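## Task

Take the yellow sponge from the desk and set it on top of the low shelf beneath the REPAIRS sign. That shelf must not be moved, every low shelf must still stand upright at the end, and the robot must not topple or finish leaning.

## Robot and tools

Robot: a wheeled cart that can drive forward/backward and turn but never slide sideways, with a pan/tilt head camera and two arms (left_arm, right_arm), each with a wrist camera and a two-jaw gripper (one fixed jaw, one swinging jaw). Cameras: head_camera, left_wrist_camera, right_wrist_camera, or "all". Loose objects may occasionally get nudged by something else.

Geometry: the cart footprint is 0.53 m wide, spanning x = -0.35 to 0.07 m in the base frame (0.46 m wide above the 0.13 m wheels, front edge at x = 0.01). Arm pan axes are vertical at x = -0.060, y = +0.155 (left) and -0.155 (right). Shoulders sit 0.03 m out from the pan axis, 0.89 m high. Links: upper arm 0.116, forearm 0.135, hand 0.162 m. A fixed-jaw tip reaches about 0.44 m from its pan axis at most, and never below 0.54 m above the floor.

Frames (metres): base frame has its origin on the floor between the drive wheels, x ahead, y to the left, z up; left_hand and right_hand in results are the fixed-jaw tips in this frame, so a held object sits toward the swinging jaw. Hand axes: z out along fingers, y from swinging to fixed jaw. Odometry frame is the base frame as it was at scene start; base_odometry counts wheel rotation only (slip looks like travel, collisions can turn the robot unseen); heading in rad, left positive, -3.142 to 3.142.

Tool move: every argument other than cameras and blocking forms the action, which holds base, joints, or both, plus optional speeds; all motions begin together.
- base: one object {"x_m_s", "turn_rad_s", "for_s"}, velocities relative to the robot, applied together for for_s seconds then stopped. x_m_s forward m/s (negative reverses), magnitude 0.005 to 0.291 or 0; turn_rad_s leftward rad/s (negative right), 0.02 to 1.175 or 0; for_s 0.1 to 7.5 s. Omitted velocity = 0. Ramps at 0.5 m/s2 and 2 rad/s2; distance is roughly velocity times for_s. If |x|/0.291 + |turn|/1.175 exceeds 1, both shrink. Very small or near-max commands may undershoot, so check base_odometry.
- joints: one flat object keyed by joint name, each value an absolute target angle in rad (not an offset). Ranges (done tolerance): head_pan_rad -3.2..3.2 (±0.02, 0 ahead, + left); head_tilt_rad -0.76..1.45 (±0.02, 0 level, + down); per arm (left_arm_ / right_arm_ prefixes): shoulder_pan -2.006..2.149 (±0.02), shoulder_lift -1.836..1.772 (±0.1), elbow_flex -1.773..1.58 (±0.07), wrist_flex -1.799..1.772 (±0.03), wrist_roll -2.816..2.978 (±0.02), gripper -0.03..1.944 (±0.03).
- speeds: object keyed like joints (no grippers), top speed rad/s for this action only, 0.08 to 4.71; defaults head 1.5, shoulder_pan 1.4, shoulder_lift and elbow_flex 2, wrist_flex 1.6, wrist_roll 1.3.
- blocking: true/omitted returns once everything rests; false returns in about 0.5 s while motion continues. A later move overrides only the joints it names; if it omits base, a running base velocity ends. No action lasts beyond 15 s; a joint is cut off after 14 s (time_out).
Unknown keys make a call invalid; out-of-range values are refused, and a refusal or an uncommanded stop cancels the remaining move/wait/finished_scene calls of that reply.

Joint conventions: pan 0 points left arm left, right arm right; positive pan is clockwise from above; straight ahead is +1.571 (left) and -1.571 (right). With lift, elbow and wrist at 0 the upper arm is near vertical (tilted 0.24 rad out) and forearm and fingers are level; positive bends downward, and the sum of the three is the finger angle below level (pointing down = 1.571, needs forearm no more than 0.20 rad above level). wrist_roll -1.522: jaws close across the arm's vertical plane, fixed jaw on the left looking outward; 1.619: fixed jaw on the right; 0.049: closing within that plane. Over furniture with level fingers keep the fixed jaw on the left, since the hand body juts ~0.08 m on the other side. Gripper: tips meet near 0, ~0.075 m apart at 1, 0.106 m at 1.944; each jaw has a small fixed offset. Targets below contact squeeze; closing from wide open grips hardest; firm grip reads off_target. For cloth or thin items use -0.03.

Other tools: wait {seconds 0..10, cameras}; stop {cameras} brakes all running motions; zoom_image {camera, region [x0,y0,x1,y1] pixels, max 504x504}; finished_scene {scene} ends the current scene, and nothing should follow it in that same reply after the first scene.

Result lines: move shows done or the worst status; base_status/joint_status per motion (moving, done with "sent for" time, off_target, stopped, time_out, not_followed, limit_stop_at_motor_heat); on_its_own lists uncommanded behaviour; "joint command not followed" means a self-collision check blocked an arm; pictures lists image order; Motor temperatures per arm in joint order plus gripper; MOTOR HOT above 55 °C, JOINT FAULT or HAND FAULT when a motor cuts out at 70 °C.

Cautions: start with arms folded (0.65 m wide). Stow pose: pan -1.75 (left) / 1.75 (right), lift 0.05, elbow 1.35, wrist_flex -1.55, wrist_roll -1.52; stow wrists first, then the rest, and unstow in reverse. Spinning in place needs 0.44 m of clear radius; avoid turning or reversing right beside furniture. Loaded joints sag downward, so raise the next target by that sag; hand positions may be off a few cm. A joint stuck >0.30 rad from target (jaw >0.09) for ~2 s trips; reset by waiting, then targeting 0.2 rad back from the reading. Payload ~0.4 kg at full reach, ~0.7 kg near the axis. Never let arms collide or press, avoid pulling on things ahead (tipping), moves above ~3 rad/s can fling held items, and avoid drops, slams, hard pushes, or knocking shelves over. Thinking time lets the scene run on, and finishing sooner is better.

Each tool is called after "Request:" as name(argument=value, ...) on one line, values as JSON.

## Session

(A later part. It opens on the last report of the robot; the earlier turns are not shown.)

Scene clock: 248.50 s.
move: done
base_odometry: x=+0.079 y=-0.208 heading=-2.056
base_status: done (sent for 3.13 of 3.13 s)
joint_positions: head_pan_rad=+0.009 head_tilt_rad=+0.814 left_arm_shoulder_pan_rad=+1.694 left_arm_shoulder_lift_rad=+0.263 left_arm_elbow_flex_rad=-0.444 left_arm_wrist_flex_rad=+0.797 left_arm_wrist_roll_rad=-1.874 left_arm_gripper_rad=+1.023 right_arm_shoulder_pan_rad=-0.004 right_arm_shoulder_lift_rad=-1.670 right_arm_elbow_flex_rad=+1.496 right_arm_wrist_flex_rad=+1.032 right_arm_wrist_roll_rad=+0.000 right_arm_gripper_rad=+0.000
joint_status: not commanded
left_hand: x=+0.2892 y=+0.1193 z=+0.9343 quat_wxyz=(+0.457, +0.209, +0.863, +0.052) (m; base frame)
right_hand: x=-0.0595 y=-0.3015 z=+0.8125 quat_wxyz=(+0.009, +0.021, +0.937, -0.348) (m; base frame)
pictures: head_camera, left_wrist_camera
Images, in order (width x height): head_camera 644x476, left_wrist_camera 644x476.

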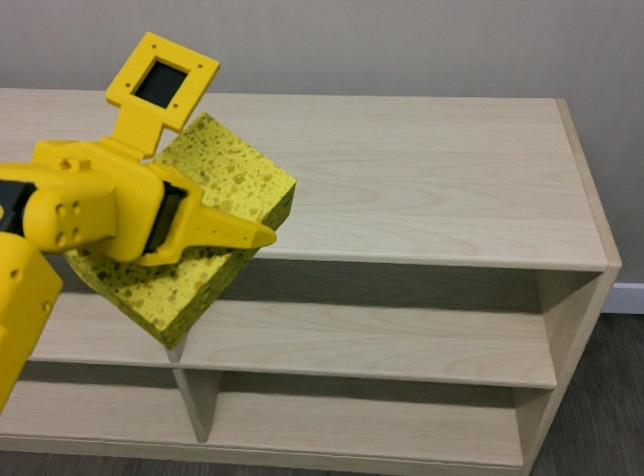

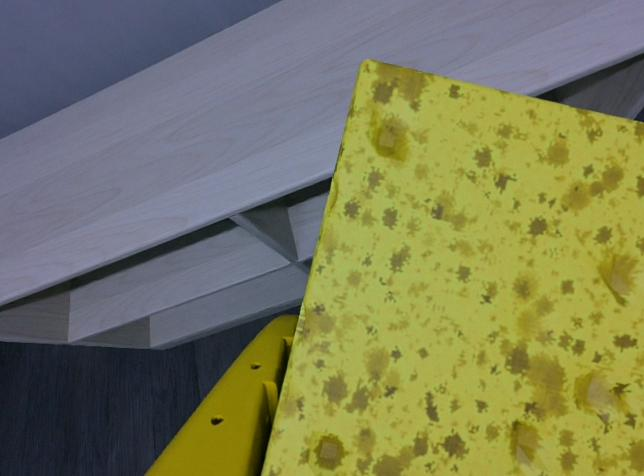

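Request:
move(base={"x_m_s":0.15,"for_s":2.4})

Request:
move(joints={"left_arm_shoulder_lift_rad":0.45,"left_arm_elbow_flex_rad":0.0,"left_arm_wrist_flex_rad":0.335,"head_tilt_rad":1.0}, speeds={"left_arm_shoulder_lift_rad":0.5,"left_arm_elbow_flex_rad":0.7,"left_arm_wrist_flex_rad":0.7}, cameras=["head_camera","left_wrist_camera"])

Scene clock: 266.17 s.
move: done
base_odometry: x=-0.089 y=-0.527 heading=-2.055
base_status: done (sent for 2.4 of 2.4 s)
joint_positions: head_pan_rad=+0.009 head_tilt_rad=+0.814 left_arm_shoulder_pan_rad=+1.695 left_arm_shoulder_lift_rad=+0.261 left_arm_elbow_flex_rad=-0.444 left_arm_wrist_flex_rad=+0.797 left_arm_wrist_roll_rad=-1.874 left_arm_gripper_rad=+1.023 right_arm_shoulder_pan_rad=+0.000 right_arm_shoulder_lift_rad=-1.670 right_arm_elbow_flex_rad=+1.496 right_arm_wrist_flex_rad=+1.032 right_arm_wrist_roll_rad=+0.000 right_arm_gripper_rad=+0.000
joint_status: not commanded
left_hand: x=+0.2891 y=+0.1187 z=+0.9348 quat_wxyz=(+0.458, +0.209, +0.863, +0.052) (m; base frame)
right_hand: x=-0.0600 y=-0.3015 z=+0.8125 quat_wxyz=(+0.009, +0.023, +0.937, -0.348) (m; base frame)
pictures: none

Scene clock: 267.47 s.
move: done
base_odometry: x=-0.089 y=-0.527 heading=-2.055
base_status: not commanded
joint_positions: head_pan_rad=+0.009 head_tilt_rad=+0.994 left_arm_shoulder_pan_rad=+1.695 left_arm_shoulder_lift_rad=+0.465 left_arm_elbow_flex_rad=+0.004 left_arm_wrist_flex_rad=+0.349 left_arm_wrist_roll_rad=-1.874 left_arm_gripper_rad=+1.023 right_arm_shoulder_pan_rad=+0.000 right_arm_shoulder_lift_rad=-1.670 right_arm_elbow_flex_rad=+1.496 right_arm_wrist_flex_rad=+1.032 right_arm_wrist_roll_rad=+0.000 right_arm_gripper_rad=+0.000
joint_status: all done
left_hand: x=+0.2785 y=+0.1200 z=+0.8103 quat_wxyz=(+0.365, +0.219, +0.904, +0.042) (m; base frame)
right_hand: x=-0.0600 y=-0.3015 z=+0.8125 quat_wxyz=(+0.009, +0.023, +0.937, -0.348) (m; base frame)
pictures: head_camera, left_wrist_camera
Images, in order (width x height): head_camera 644x476, left_wrist_camera 644x476.

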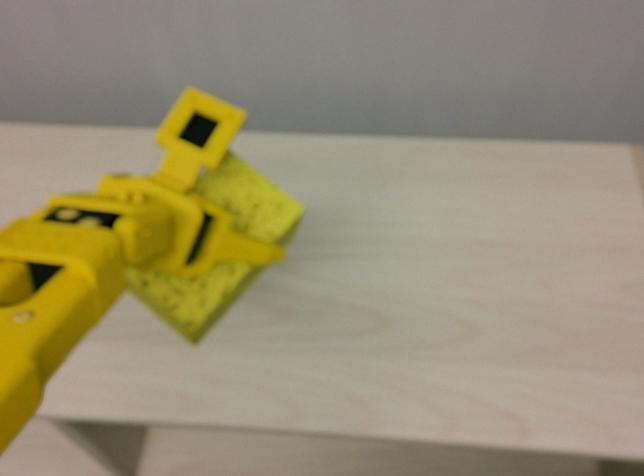

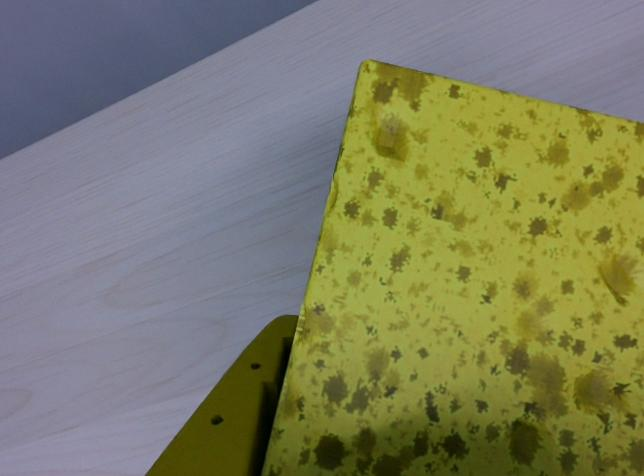

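Request:
move(joints={"left_arm_shoulder_lift_rad":0.91,"left_arm_elbow_flex_rad":-0.12,"left_arm_wrist_flex_rad":0.05}, speeds={"left_arm_shoulder_lift_rad":0.4,"left_arm_elbow_flex_rad":0.2,"left_arm_wrist_flex_rad":0.3}, cameras=["head_camera","left_wrist_camera"])

Scene clock: 275.23 s.
move: done
base_odometry: x=-0.089 y=-0.527 heading=-2.055
base_status: not commanded
joint_positions: head_pan_rad=+0.009 head_tilt_rad=+0.994 left_arm_shoulder_pan_rad=+1.695 left_arm_shoulder_lift_rad=+0.924 left_arm_elbow_flex_rad=-0.088 left_arm_wrist_flex_rad=+0.063 left_arm_wrist_roll_rad=-1.874 left_arm_gripper_rad=+1.023 right_arm_shoulder_pan_rad=+0.000 right_arm_shoulder_lift_rad=-1.670 right_arm_elbow_flex_rad=+1.496 right_arm_wrist_flex_rad=+1.032 right_arm_wrist_roll_rad=+0.000 right_arm_gripper_rad=+0.000
joint_status: all done
left_hand: x=+0.2717 y=+0.1209 z=+0.7189 quat_wxyz=(+0.328, +0.223, +0.917, +0.037) (m; base frame)
right_hand: x=-0.0600 y=-0.3015 z=+0.8125 quat_wxyz=(+0.009, +0.023, +0.937, -0.348) (m; base frame)
pictures: head_camera, left_wrist_camera
Images, in order (width x height): head_camera 644x476, left_wrist_camera 644x476.

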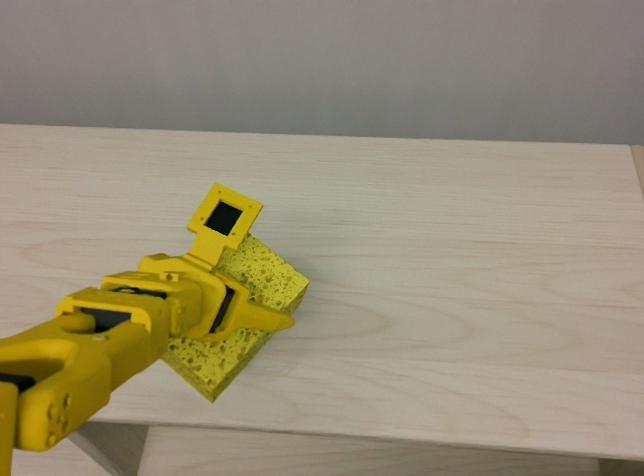

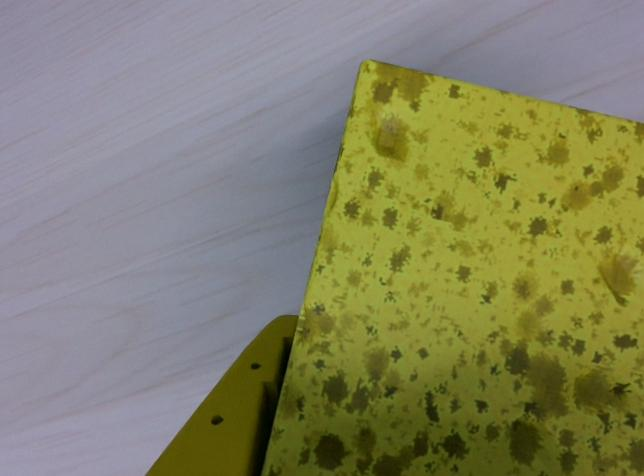

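Request:
move(base={"x_m_s":0.07,"for_s":0.75})

Request:
move(joints={"left_arm_shoulder_lift_rad":1.06,"left_arm_elbow_flex_rad":-0.19,"left_arm_wrist_flex_rad":-0.02}, speeds={"left_arm_shoulder_lift_rad":0.2,"left_arm_elbow_flex_rad":0.15,"left_arm_wrist_flex_rad":0.15}, cameras=["head_camera","left_wrist_camera"])

Scene clock: 285.10 s.
move: done
base_odometry: x=-0.114 y=-0.575 heading=-2.055
base_status: done (sent for 0.77 of 0.77 s)
joint_positions: head_pan_rad=+0.009 head_tilt_rad=+0.994 left_arm_shoulder_pan_rad=+1.695 left_arm_shoulder_lift_rad=+0.924 left_arm_elbow_flex_rad=-0.090 left_arm_wrist_flex_rad=+0.063 left_arm_wrist_roll_rad=-1.874 left_arm_gripper_rad=+1.023 right_arm_shoulder_pan_rad=+0.003 right_arm_shoulder_lift_rad=-1.670 right_arm_elbow_flex_rad=+1.496 right_arm_wrist_flex_rad=+1.032 right_arm_wrist_roll_rad=+0.000 right_arm_gripper_rad=+0.000
joint_status: not commanded
left_hand: x=+0.2720 y=+0.1209 z=+0.7192 quat_wxyz=(+0.328, +0.223, +0.917, +0.037) (m; base frame)
right_hand: x=-0.0604 y=-0.3015 z=+0.8125 quat_wxyz=(+0.008, +0.024, +0.937, -0.348) (m; base frame)
pictures: none

Scene clock: 286.30 s.
move: done
base_odometry: x=-0.114 y=-0.575 heading=-2.055
base_status: not commanded
joint_positions: head_pan_rad=+0.009 head_tilt_rad=+0.994 left_arm_shoulder_pan_rad=+1.695 left_arm_shoulder_lift_rad=+1.074 left_arm_elbow_flex_rad=-0.161 left_arm_wrist_flex_rad=-0.007 left_arm_wrist_roll_rad=-1.874 left_arm_gripper_rad=+1.023 right_arm_shoulder_pan_rad=+0.003 right_arm_shoulder_lift_rad=-1.670 right_arm_elbow_flex_rad=+1.496 right_arm_wrist_flex_rad=+1.032 right_arm_wrist_roll_rad=+0.000 right_arm_gripper_rad=+0.000
joint_status: all done
left_hand: x=+0.2685 y=+0.1213 z=+0.6945 quat_wxyz=(+0.324, +0.223, +0.919, +0.037) (m; base frame)
right_hand: x=-0.0604 y=-0.3015 z=+0.8125 quat_wxyz=(+0.008, +0.024, +0.937, -0.348) (m; base frame)
pictures: head_camera, left_wrist_camera
Images, in order (width x height): head_camera 644x476, left_wrist_camera 644x476.

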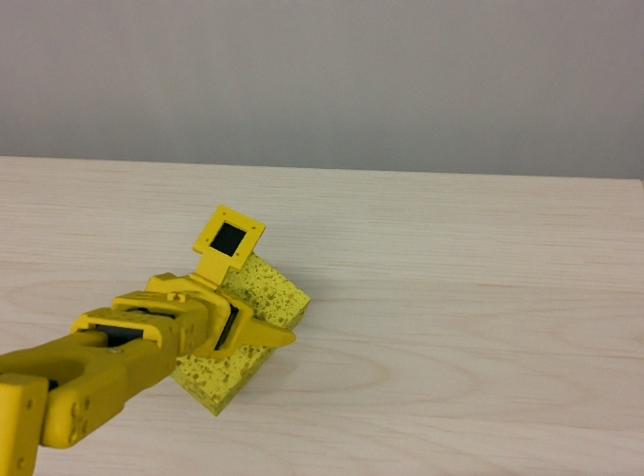

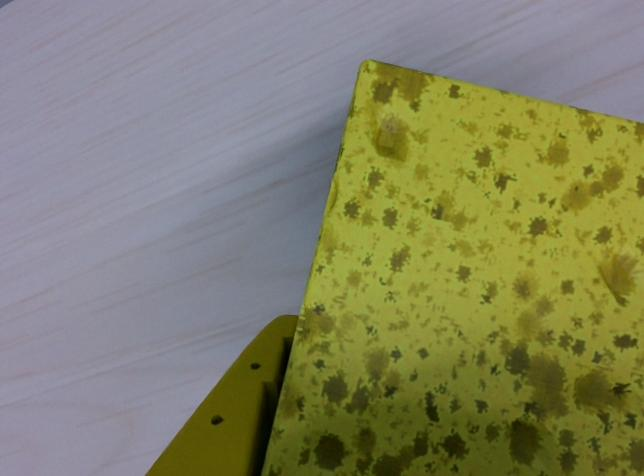

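Request:
move(joints={"left_arm_shoulder_lift_rad":1.14,"left_arm_elbow_flex_rad":-0.22,"left_arm_wrist_flex_rad":-0.07}, speeds={"left_arm_shoulder_lift_rad":0.15,"left_arm_elbow_flex_rad":0.1,"left_arm_wrist_flex_rad":0.1}, cameras=["left_wrist_camera"])

Request:
move(joints={"left_arm_shoulder_lift_rad":1.21,"left_arm_elbow_flex_rad":-0.25,"left_arm_wrist_flex_rad":-0.11}, speeds={"left_arm_shoulder_lift_rad":0.15,"left_arm_elbow_flex_rad":0.1,"left_arm_wrist_flex_rad":0.1}, cameras=["head_camera","left_wrist_camera"])

Scene clock: 293.87 s.
move: done
base_odometry: x=-0.114 y=-0.575 heading=-2.055
base_status: not commanded
joint_positions: head_pan_rad=+0.009 head_tilt_rad=+0.994 left_arm_shoulder_pan_rad=+1.695 left_arm_shoulder_lift_rad=+1.153 left_arm_elbow_flex_rad=-0.191 left_arm_wrist_flex_rad=-0.058 left_arm_wrist_roll_rad=-1.874 left_arm_gripper_rad=+1.023 right_arm_shoulder_pan_rad=+0.003 right_arm_shoulder_lift_rad=-1.670 right_arm_elbow_flex_rad=+1.496 right_arm_wrist_flex_rad=+1.032 right_arm_wrist_roll_rad=+0.000 right_arm_gripper_rad=+0.000
joint_status: all done
left_hand: x=+0.2658 y=+0.1216 z=+0.6820 quat_wxyz=(+0.325, +0.223, +0.918, +0.037) (m; base frame)
right_hand: x=-0.0604 y=-0.3015 z=+0.8125 quat_wxyz=(+0.008, +0.024, +0.937, -0.348) (m; base frame)
pictures: left_wrist_camera
Images, in order (width x height): left_wrist_camera 644x476.

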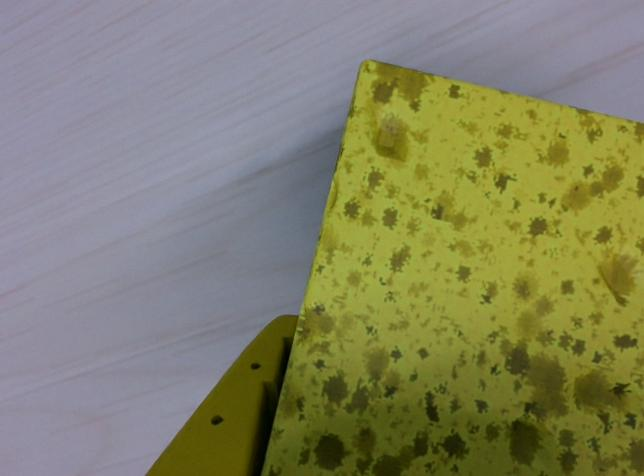

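Scene clock: 294.77 s.
move: done
base_odometry: x=-0.114 y=-0.575 heading=-2.055
base_status: not commanded
joint_positions: head_pan_rad=+0.009 head_tilt_rad=+0.994 left_arm_shoulder_pan_rad=+1.695 left_arm_shoulder_lift_rad=+1.223 left_arm_elbow_flex_rad=-0.220 left_arm_wrist_flex_rad=-0.098 left_arm_wrist_roll_rad=-1.874 left_arm_gripper_rad=+1.023 right_arm_shoulder_pan_rad=+0.003 right_arm_shoulder_lift_rad=-1.670 right_arm_elbow_flex_rad=+1.496 right_arm_wrist_flex_rad=+1.032 right_arm_wrist_roll_rad=+0.000 right_arm_gripper_rad=+0.000
joint_status: all done
left_hand: x=+0.2623 y=+0.1221 z=+0.6704 quat_wxyz=(+0.325, +0.223, +0.918, +0.037) (m; base frame)
right_hand: x=-0.0604 y=-0.3015 z=+0.8125 quat_wxyz=(+0.008, +0.024, +0.937, -0.348) (m; base frame)
pictures: head_camera, left_wrist_camera
Images, in order (width x height): head_camera 644x476, left_wrist_camera 644x476.

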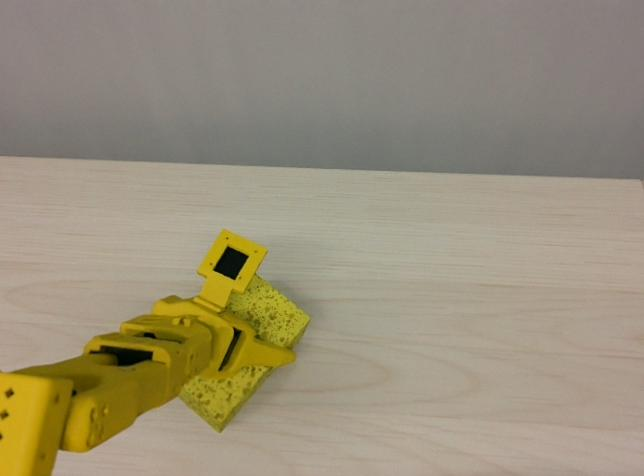

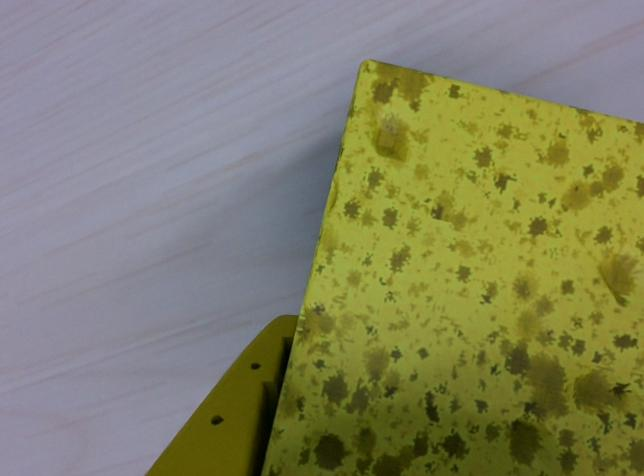

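Request:
move(joints={"left_arm_shoulder_lift_rad":1.29,"left_arm_elbow_flex_rad":-0.25,"left_arm_wrist_flex_rad":-0.19}, speeds={"left_arm_shoulder_lift_rad":0.15,"left_arm_elbow_flex_rad":0.1,"left_arm_wrist_flex_rad":0.15}, cameras=["left_wrist_camera"])

Request:
move(joints={"left_arm_shoulder_lift_rad":1.36,"left_arm_elbow_flex_rad":-0.25,"left_arm_wrist_flex_rad":-0.26}, speeds={"left_arm_shoulder_lift_rad":0.15,"left_arm_elbow_flex_rad":0.1,"left_arm_wrist_flex_rad":0.15}, cameras=["head_camera","left_wrist_camera"])

Scene clock: 304.67 s.
move: done
base_odometry: x=-0.114 y=-0.575 heading=-2.055
base_status: not commanded
joint_positions: head_pan_rad=+0.009 head_tilt_rad=+0.994 left_arm_shoulder_pan_rad=+1.695 left_arm_shoulder_lift_rad=+1.301 left_arm_elbow_flex_rad=-0.223 left_arm_wrist_flex_rad=-0.178 left_arm_wrist_roll_rad=-1.874 left_arm_gripper_rad=+1.023 right_arm_shoulder_pan_rad=+0.003 right_arm_shoulder_lift_rad=-1.670 right_arm_elbow_flex_rad=+1.496 right_arm_wrist_flex_rad=+1.032 right_arm_wrist_roll_rad=+0.000 right_arm_gripper_rad=+0.000
joint_status: all done
left_hand: x=+0.2549 y=+0.1230 z=+0.6564 quat_wxyz=(+0.327, +0.223, +0.918, +0.037) (m; base frame)
right_hand: x=-0.0604 y=-0.3015 z=+0.8125 quat_wxyz=(+0.008, +0.024, +0.937, -0.348) (m; base frame)
pictures: left_wrist_camera
Images, in order (width x height): left_wrist_camera 644x476.

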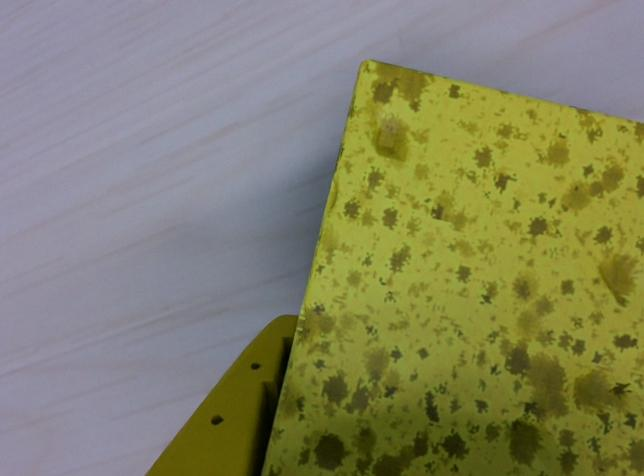

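Scene clock: 305.57 s.
move: done
base_odometry: x=-0.114 y=-0.575 heading=-2.055
base_status: not commanded
joint_positions: head_pan_rad=+0.009 head_tilt_rad=+0.994 left_arm_shoulder_pan_rad=+1.695 left_arm_shoulder_lift_rad=+1.355 left_arm_elbow_flex_rad=-0.237 left_arm_wrist_flex_rad=-0.251 left_arm_wrist_roll_rad=-1.866 left_arm_gripper_rad=+1.023 right_arm_shoulder_pan_rad=+0.003 right_arm_shoulder_lift_rad=-1.670 right_arm_elbow_flex_rad=+1.496 right_arm_wrist_flex_rad=+1.032 right_arm_wrist_roll_rad=+0.000 right_arm_gripper_rad=+0.000
joint_status: all done
left_hand: x=+0.2543 y=+0.1231 z=+0.6510 quat_wxyz=(+0.343, +0.218, +0.913, +0.038) (m; base frame)
right_hand: x=-0.0604 y=-0.3015 z=+0.8125 quat_wxyz=(+0.008, +0.024, +0.937, -0.348) (m; base frame)
pictures: head_camera, left_wrist_camera
Images, in order (width x height): head_camera 644x476, left_wrist_camera 644x476.

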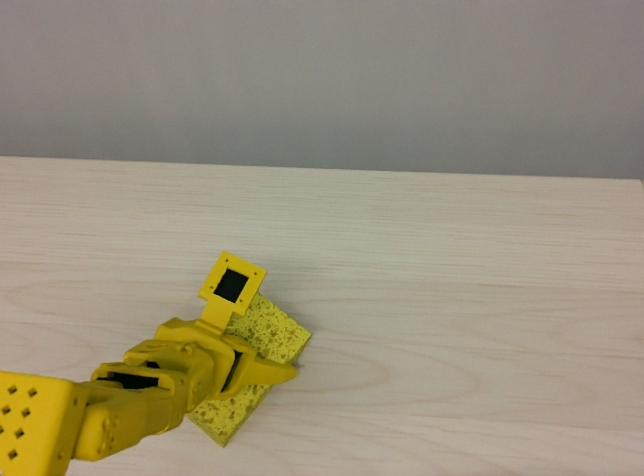

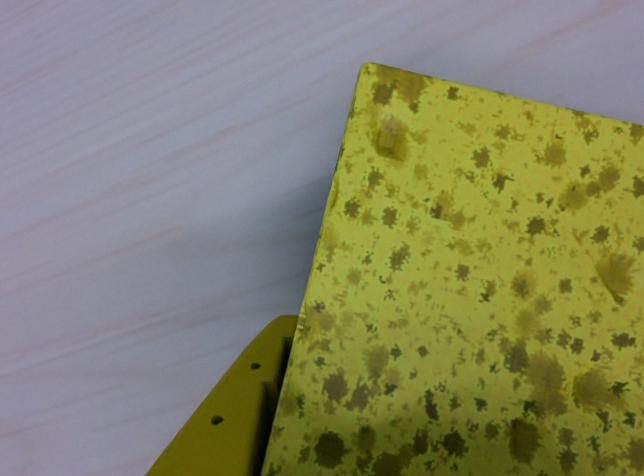

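Request:
move(joints={"left_arm_shoulder_lift_rad":1.39,"left_arm_wrist_flex_rad":-0.29}, speeds={"left_arm_shoulder_lift_rad":0.1,"left_arm_wrist_flex_rad":0.1})

Request:
move(joints={"left_arm_gripper_rad":1.12})

Request:
move(joints={"left_arm_gripper_rad":1.6}, cameras=["head_camera","left_wrist_camera"])

Scene clock: 315.47 s.
move: done
base_odometry: x=-0.114 y=-0.575 heading=-2.055
base_status: not commanded
joint_positions: head_pan_rad=+0.009 head_tilt_rad=+0.994 left_arm_shoulder_pan_rad=+1.697 left_arm_shoulder_lift_rad=+1.372 left_arm_elbow_flex_rad=-0.243 left_arm_wrist_flex_rad=-0.285 left_arm_wrist_roll_rad=-1.866 left_arm_gripper_rad=+1.023 right_arm_shoulder_pan_rad=+0.003 right_arm_shoulder_lift_rad=-1.670 right_arm_elbow_flex_rad=+1.496 right_arm_wrist_flex_rad=+1.032 right_arm_wrist_roll_rad=+0.000 right_arm_gripper_rad=+0.000
joint_status: all done
left_hand: x=+0.2557 y=+0.1224 z=+0.6508 quat_wxyz=(+0.354, +0.218, +0.909, +0.039) (m; base frame)
right_hand: x=-0.0604 y=-0.3015 z=+0.8125 quat_wxyz=(+0.008, +0.024, +0.937, -0.348) (m; base frame)
pictures: none

Scene clock: 316.03 s.
move: done
base_odometry: x=-0.114 y=-0.575 heading=-2.055
base_status: not commanded
joint_positions: head_pan_rad=+0.009 head_tilt_rad=+0.994 left_arm_shoulder_pan_rad=+1.694 left_arm_shoulder_lift_rad=+1.383 left_arm_elbow_flex_rad=-0.251 left_arm_wrist_flex_rad=-0.297 left_arm_wrist_roll_rad=-1.866 left_arm_gripper_rad=+1.115 right_arm_shoulder_pan_rad=+0.003 right_arm_shoulder_lift_rad=-1.670 right_arm_elbow_flex_rad=+1.496 right_arm_wrist_flex_rad=+1.032 right_arm_wrist_roll_rad=+0.000 right_arm_gripper_rad=+0.000
joint_status: all done
left_hand: x=+0.2564 y=+0.1233 z=+0.6504 quat_wxyz=(+0.358, +0.216, +0.908, +0.040) (m; base frame)
right_hand: x=-0.0604 y=-0.3015 z=+0.8125 quat_wxyz=(+0.008, +0.024, +0.937, -0.348) (m; base frame)
pictures: none

Scene clock: 316.80 s.
move: done
base_odometry: x=-0.114 y=-0.575 heading=-2.055
base_status: not commanded
joint_positions: head_pan_rad=+0.009 head_tilt_rad=+0.994 left_arm_shoulder_pan_rad=+1.695 left_arm_shoulder_lift_rad=+1.400 left_arm_elbow_flex_rad=-0.243 left_arm_wrist_flex_rad=-0.285 left_arm_wrist_roll_rad=-1.866 left_arm_gripper_rad=+1.592 right_arm_shoulder_pan_rad=+0.003 right_arm_shoulder_lift_rad=-1.670 right_arm_elbow_flex_rad=+1.496 right_arm_wrist_flex_rad=+1.032 right_arm_wrist_roll_rad=+0.000 right_arm_gripper_rad=+0.000
joint_status: all done
left_hand: x=+0.2489 y=+0.1238 z=+0.6430 quat_wxyz=(+0.341, +0.218, +0.914, +0.038) (m; base frame)
right_hand: x=-0.0604 y=-0.3015 z=+0.8125 quat_wxyz=(+0.008, +0.024, +0.937, -0.348) (m; base frame)
pictures: head_camera, left_wrist_camera
Images, in order (width x height): head_camera 644x476, left_wrist_camera 644x476.

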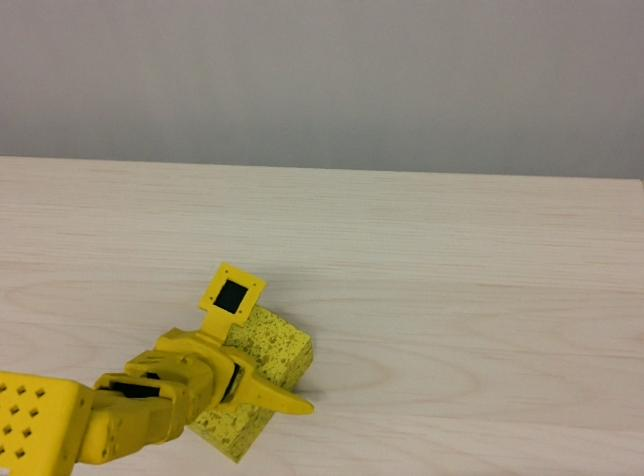

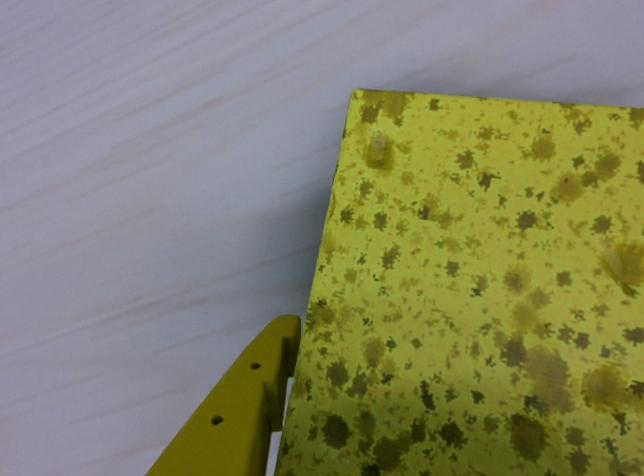

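Request:
move(joints={"left_arm_shoulder_pan_rad":1.67,"left_arm_gripper_rad":1.9})

Request:
move(joints={"left_arm_shoulder_lift_rad":0.5,"left_arm_elbow_flex_rad":0.0,"left_arm_wrist_flex_rad":0.3}, speeds={"left_arm_shoulder_lift_rad":0.8,"left_arm_elbow_flex_rad":0.25,"left_arm_wrist_flex_rad":0.5}, cameras=["head_camera"])

Scene clock: 324.10 s.
move: done
base_odometry: x=-0.114 y=-0.575 heading=-2.055
base_status: not commanded
joint_positions: head_pan_rad=+0.009 head_tilt_rad=+0.994 left_arm_shoulder_pan_rad=+1.672 left_arm_shoulder_lift_rad=+1.400 left_arm_elbow_flex_rad=-0.243 left_arm_wrist_flex_rad=-0.285 left_arm_wrist_roll_rad=-1.866 left_arm_gripper_rad=+1.891 right_arm_shoulder_pan_rad=+0.003 right_arm_shoulder_lift_rad=-1.670 right_arm_elbow_flex_rad=+1.496 right_arm_wrist_flex_rad=+1.032 right_arm_wrist_roll_rad=+0.000 right_arm_gripper_rad=+0.000
joint_status: all done
left_hand: x=+0.2496 y=+0.1309 z=+0.6430 quat_wxyz=(+0.340, +0.207, +0.916, +0.041) (m; base frame)
right_hand: x=-0.0604 y=-0.3015 z=+0.8125 quat_wxyz=(+0.008, +0.024, +0.937, -0.348) (m; base frame)
pictures: none

Scene clock: 325.87 s.
move: done
base_odometry: x=-0.114 y=-0.575 heading=-2.055
base_status: not commanded
joint_positions: head_pan_rad=+0.009 head_tilt_rad=+0.994 left_arm_shoulder_pan_rad=+1.672 left_arm_shoulder_lift_rad=+0.562 left_arm_elbow_flex_rad=+0.001 left_arm_wrist_flex_rad=+0.296 left_arm_wrist_roll_rad=-1.866 left_arm_gripper_rad=+1.891 right_arm_shoulder_pan_rad=+0.003 right_arm_shoulder_lift_rad=-1.670 right_arm_elbow_flex_rad=+1.496 right_arm_wrist_flex_rad=+1.032 right_arm_wrist_roll_rad=+0.000 right_arm_gripper_rad=+0.000
joint_status: all done
left_hand: x=+0.2767 y=+0.1281 z=+0.7868 quat_wxyz=(+0.346, +0.207, +0.914, +0.042) (m; base frame)
right_hand: x=-0.0604 y=-0.3015 z=+0.8125 quat_wxyz=(+0.008, +0.024, +0.937, -0.348) (m; base frame)
pictures: head_camera
Images, in order (width x height): head_camera 644x476.

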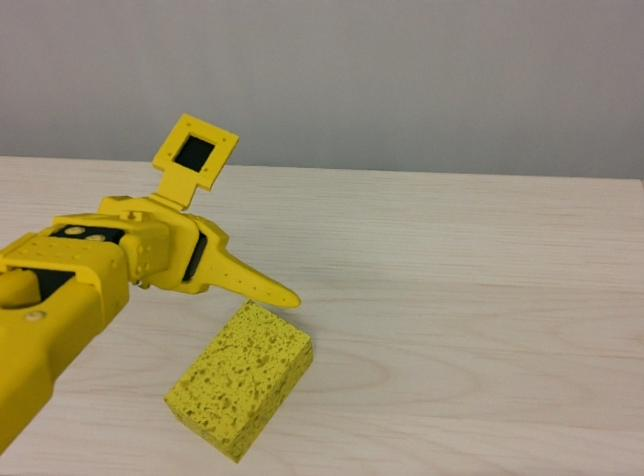

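Request:
finished_scene(scene=2)

The scene is finished: the task was done.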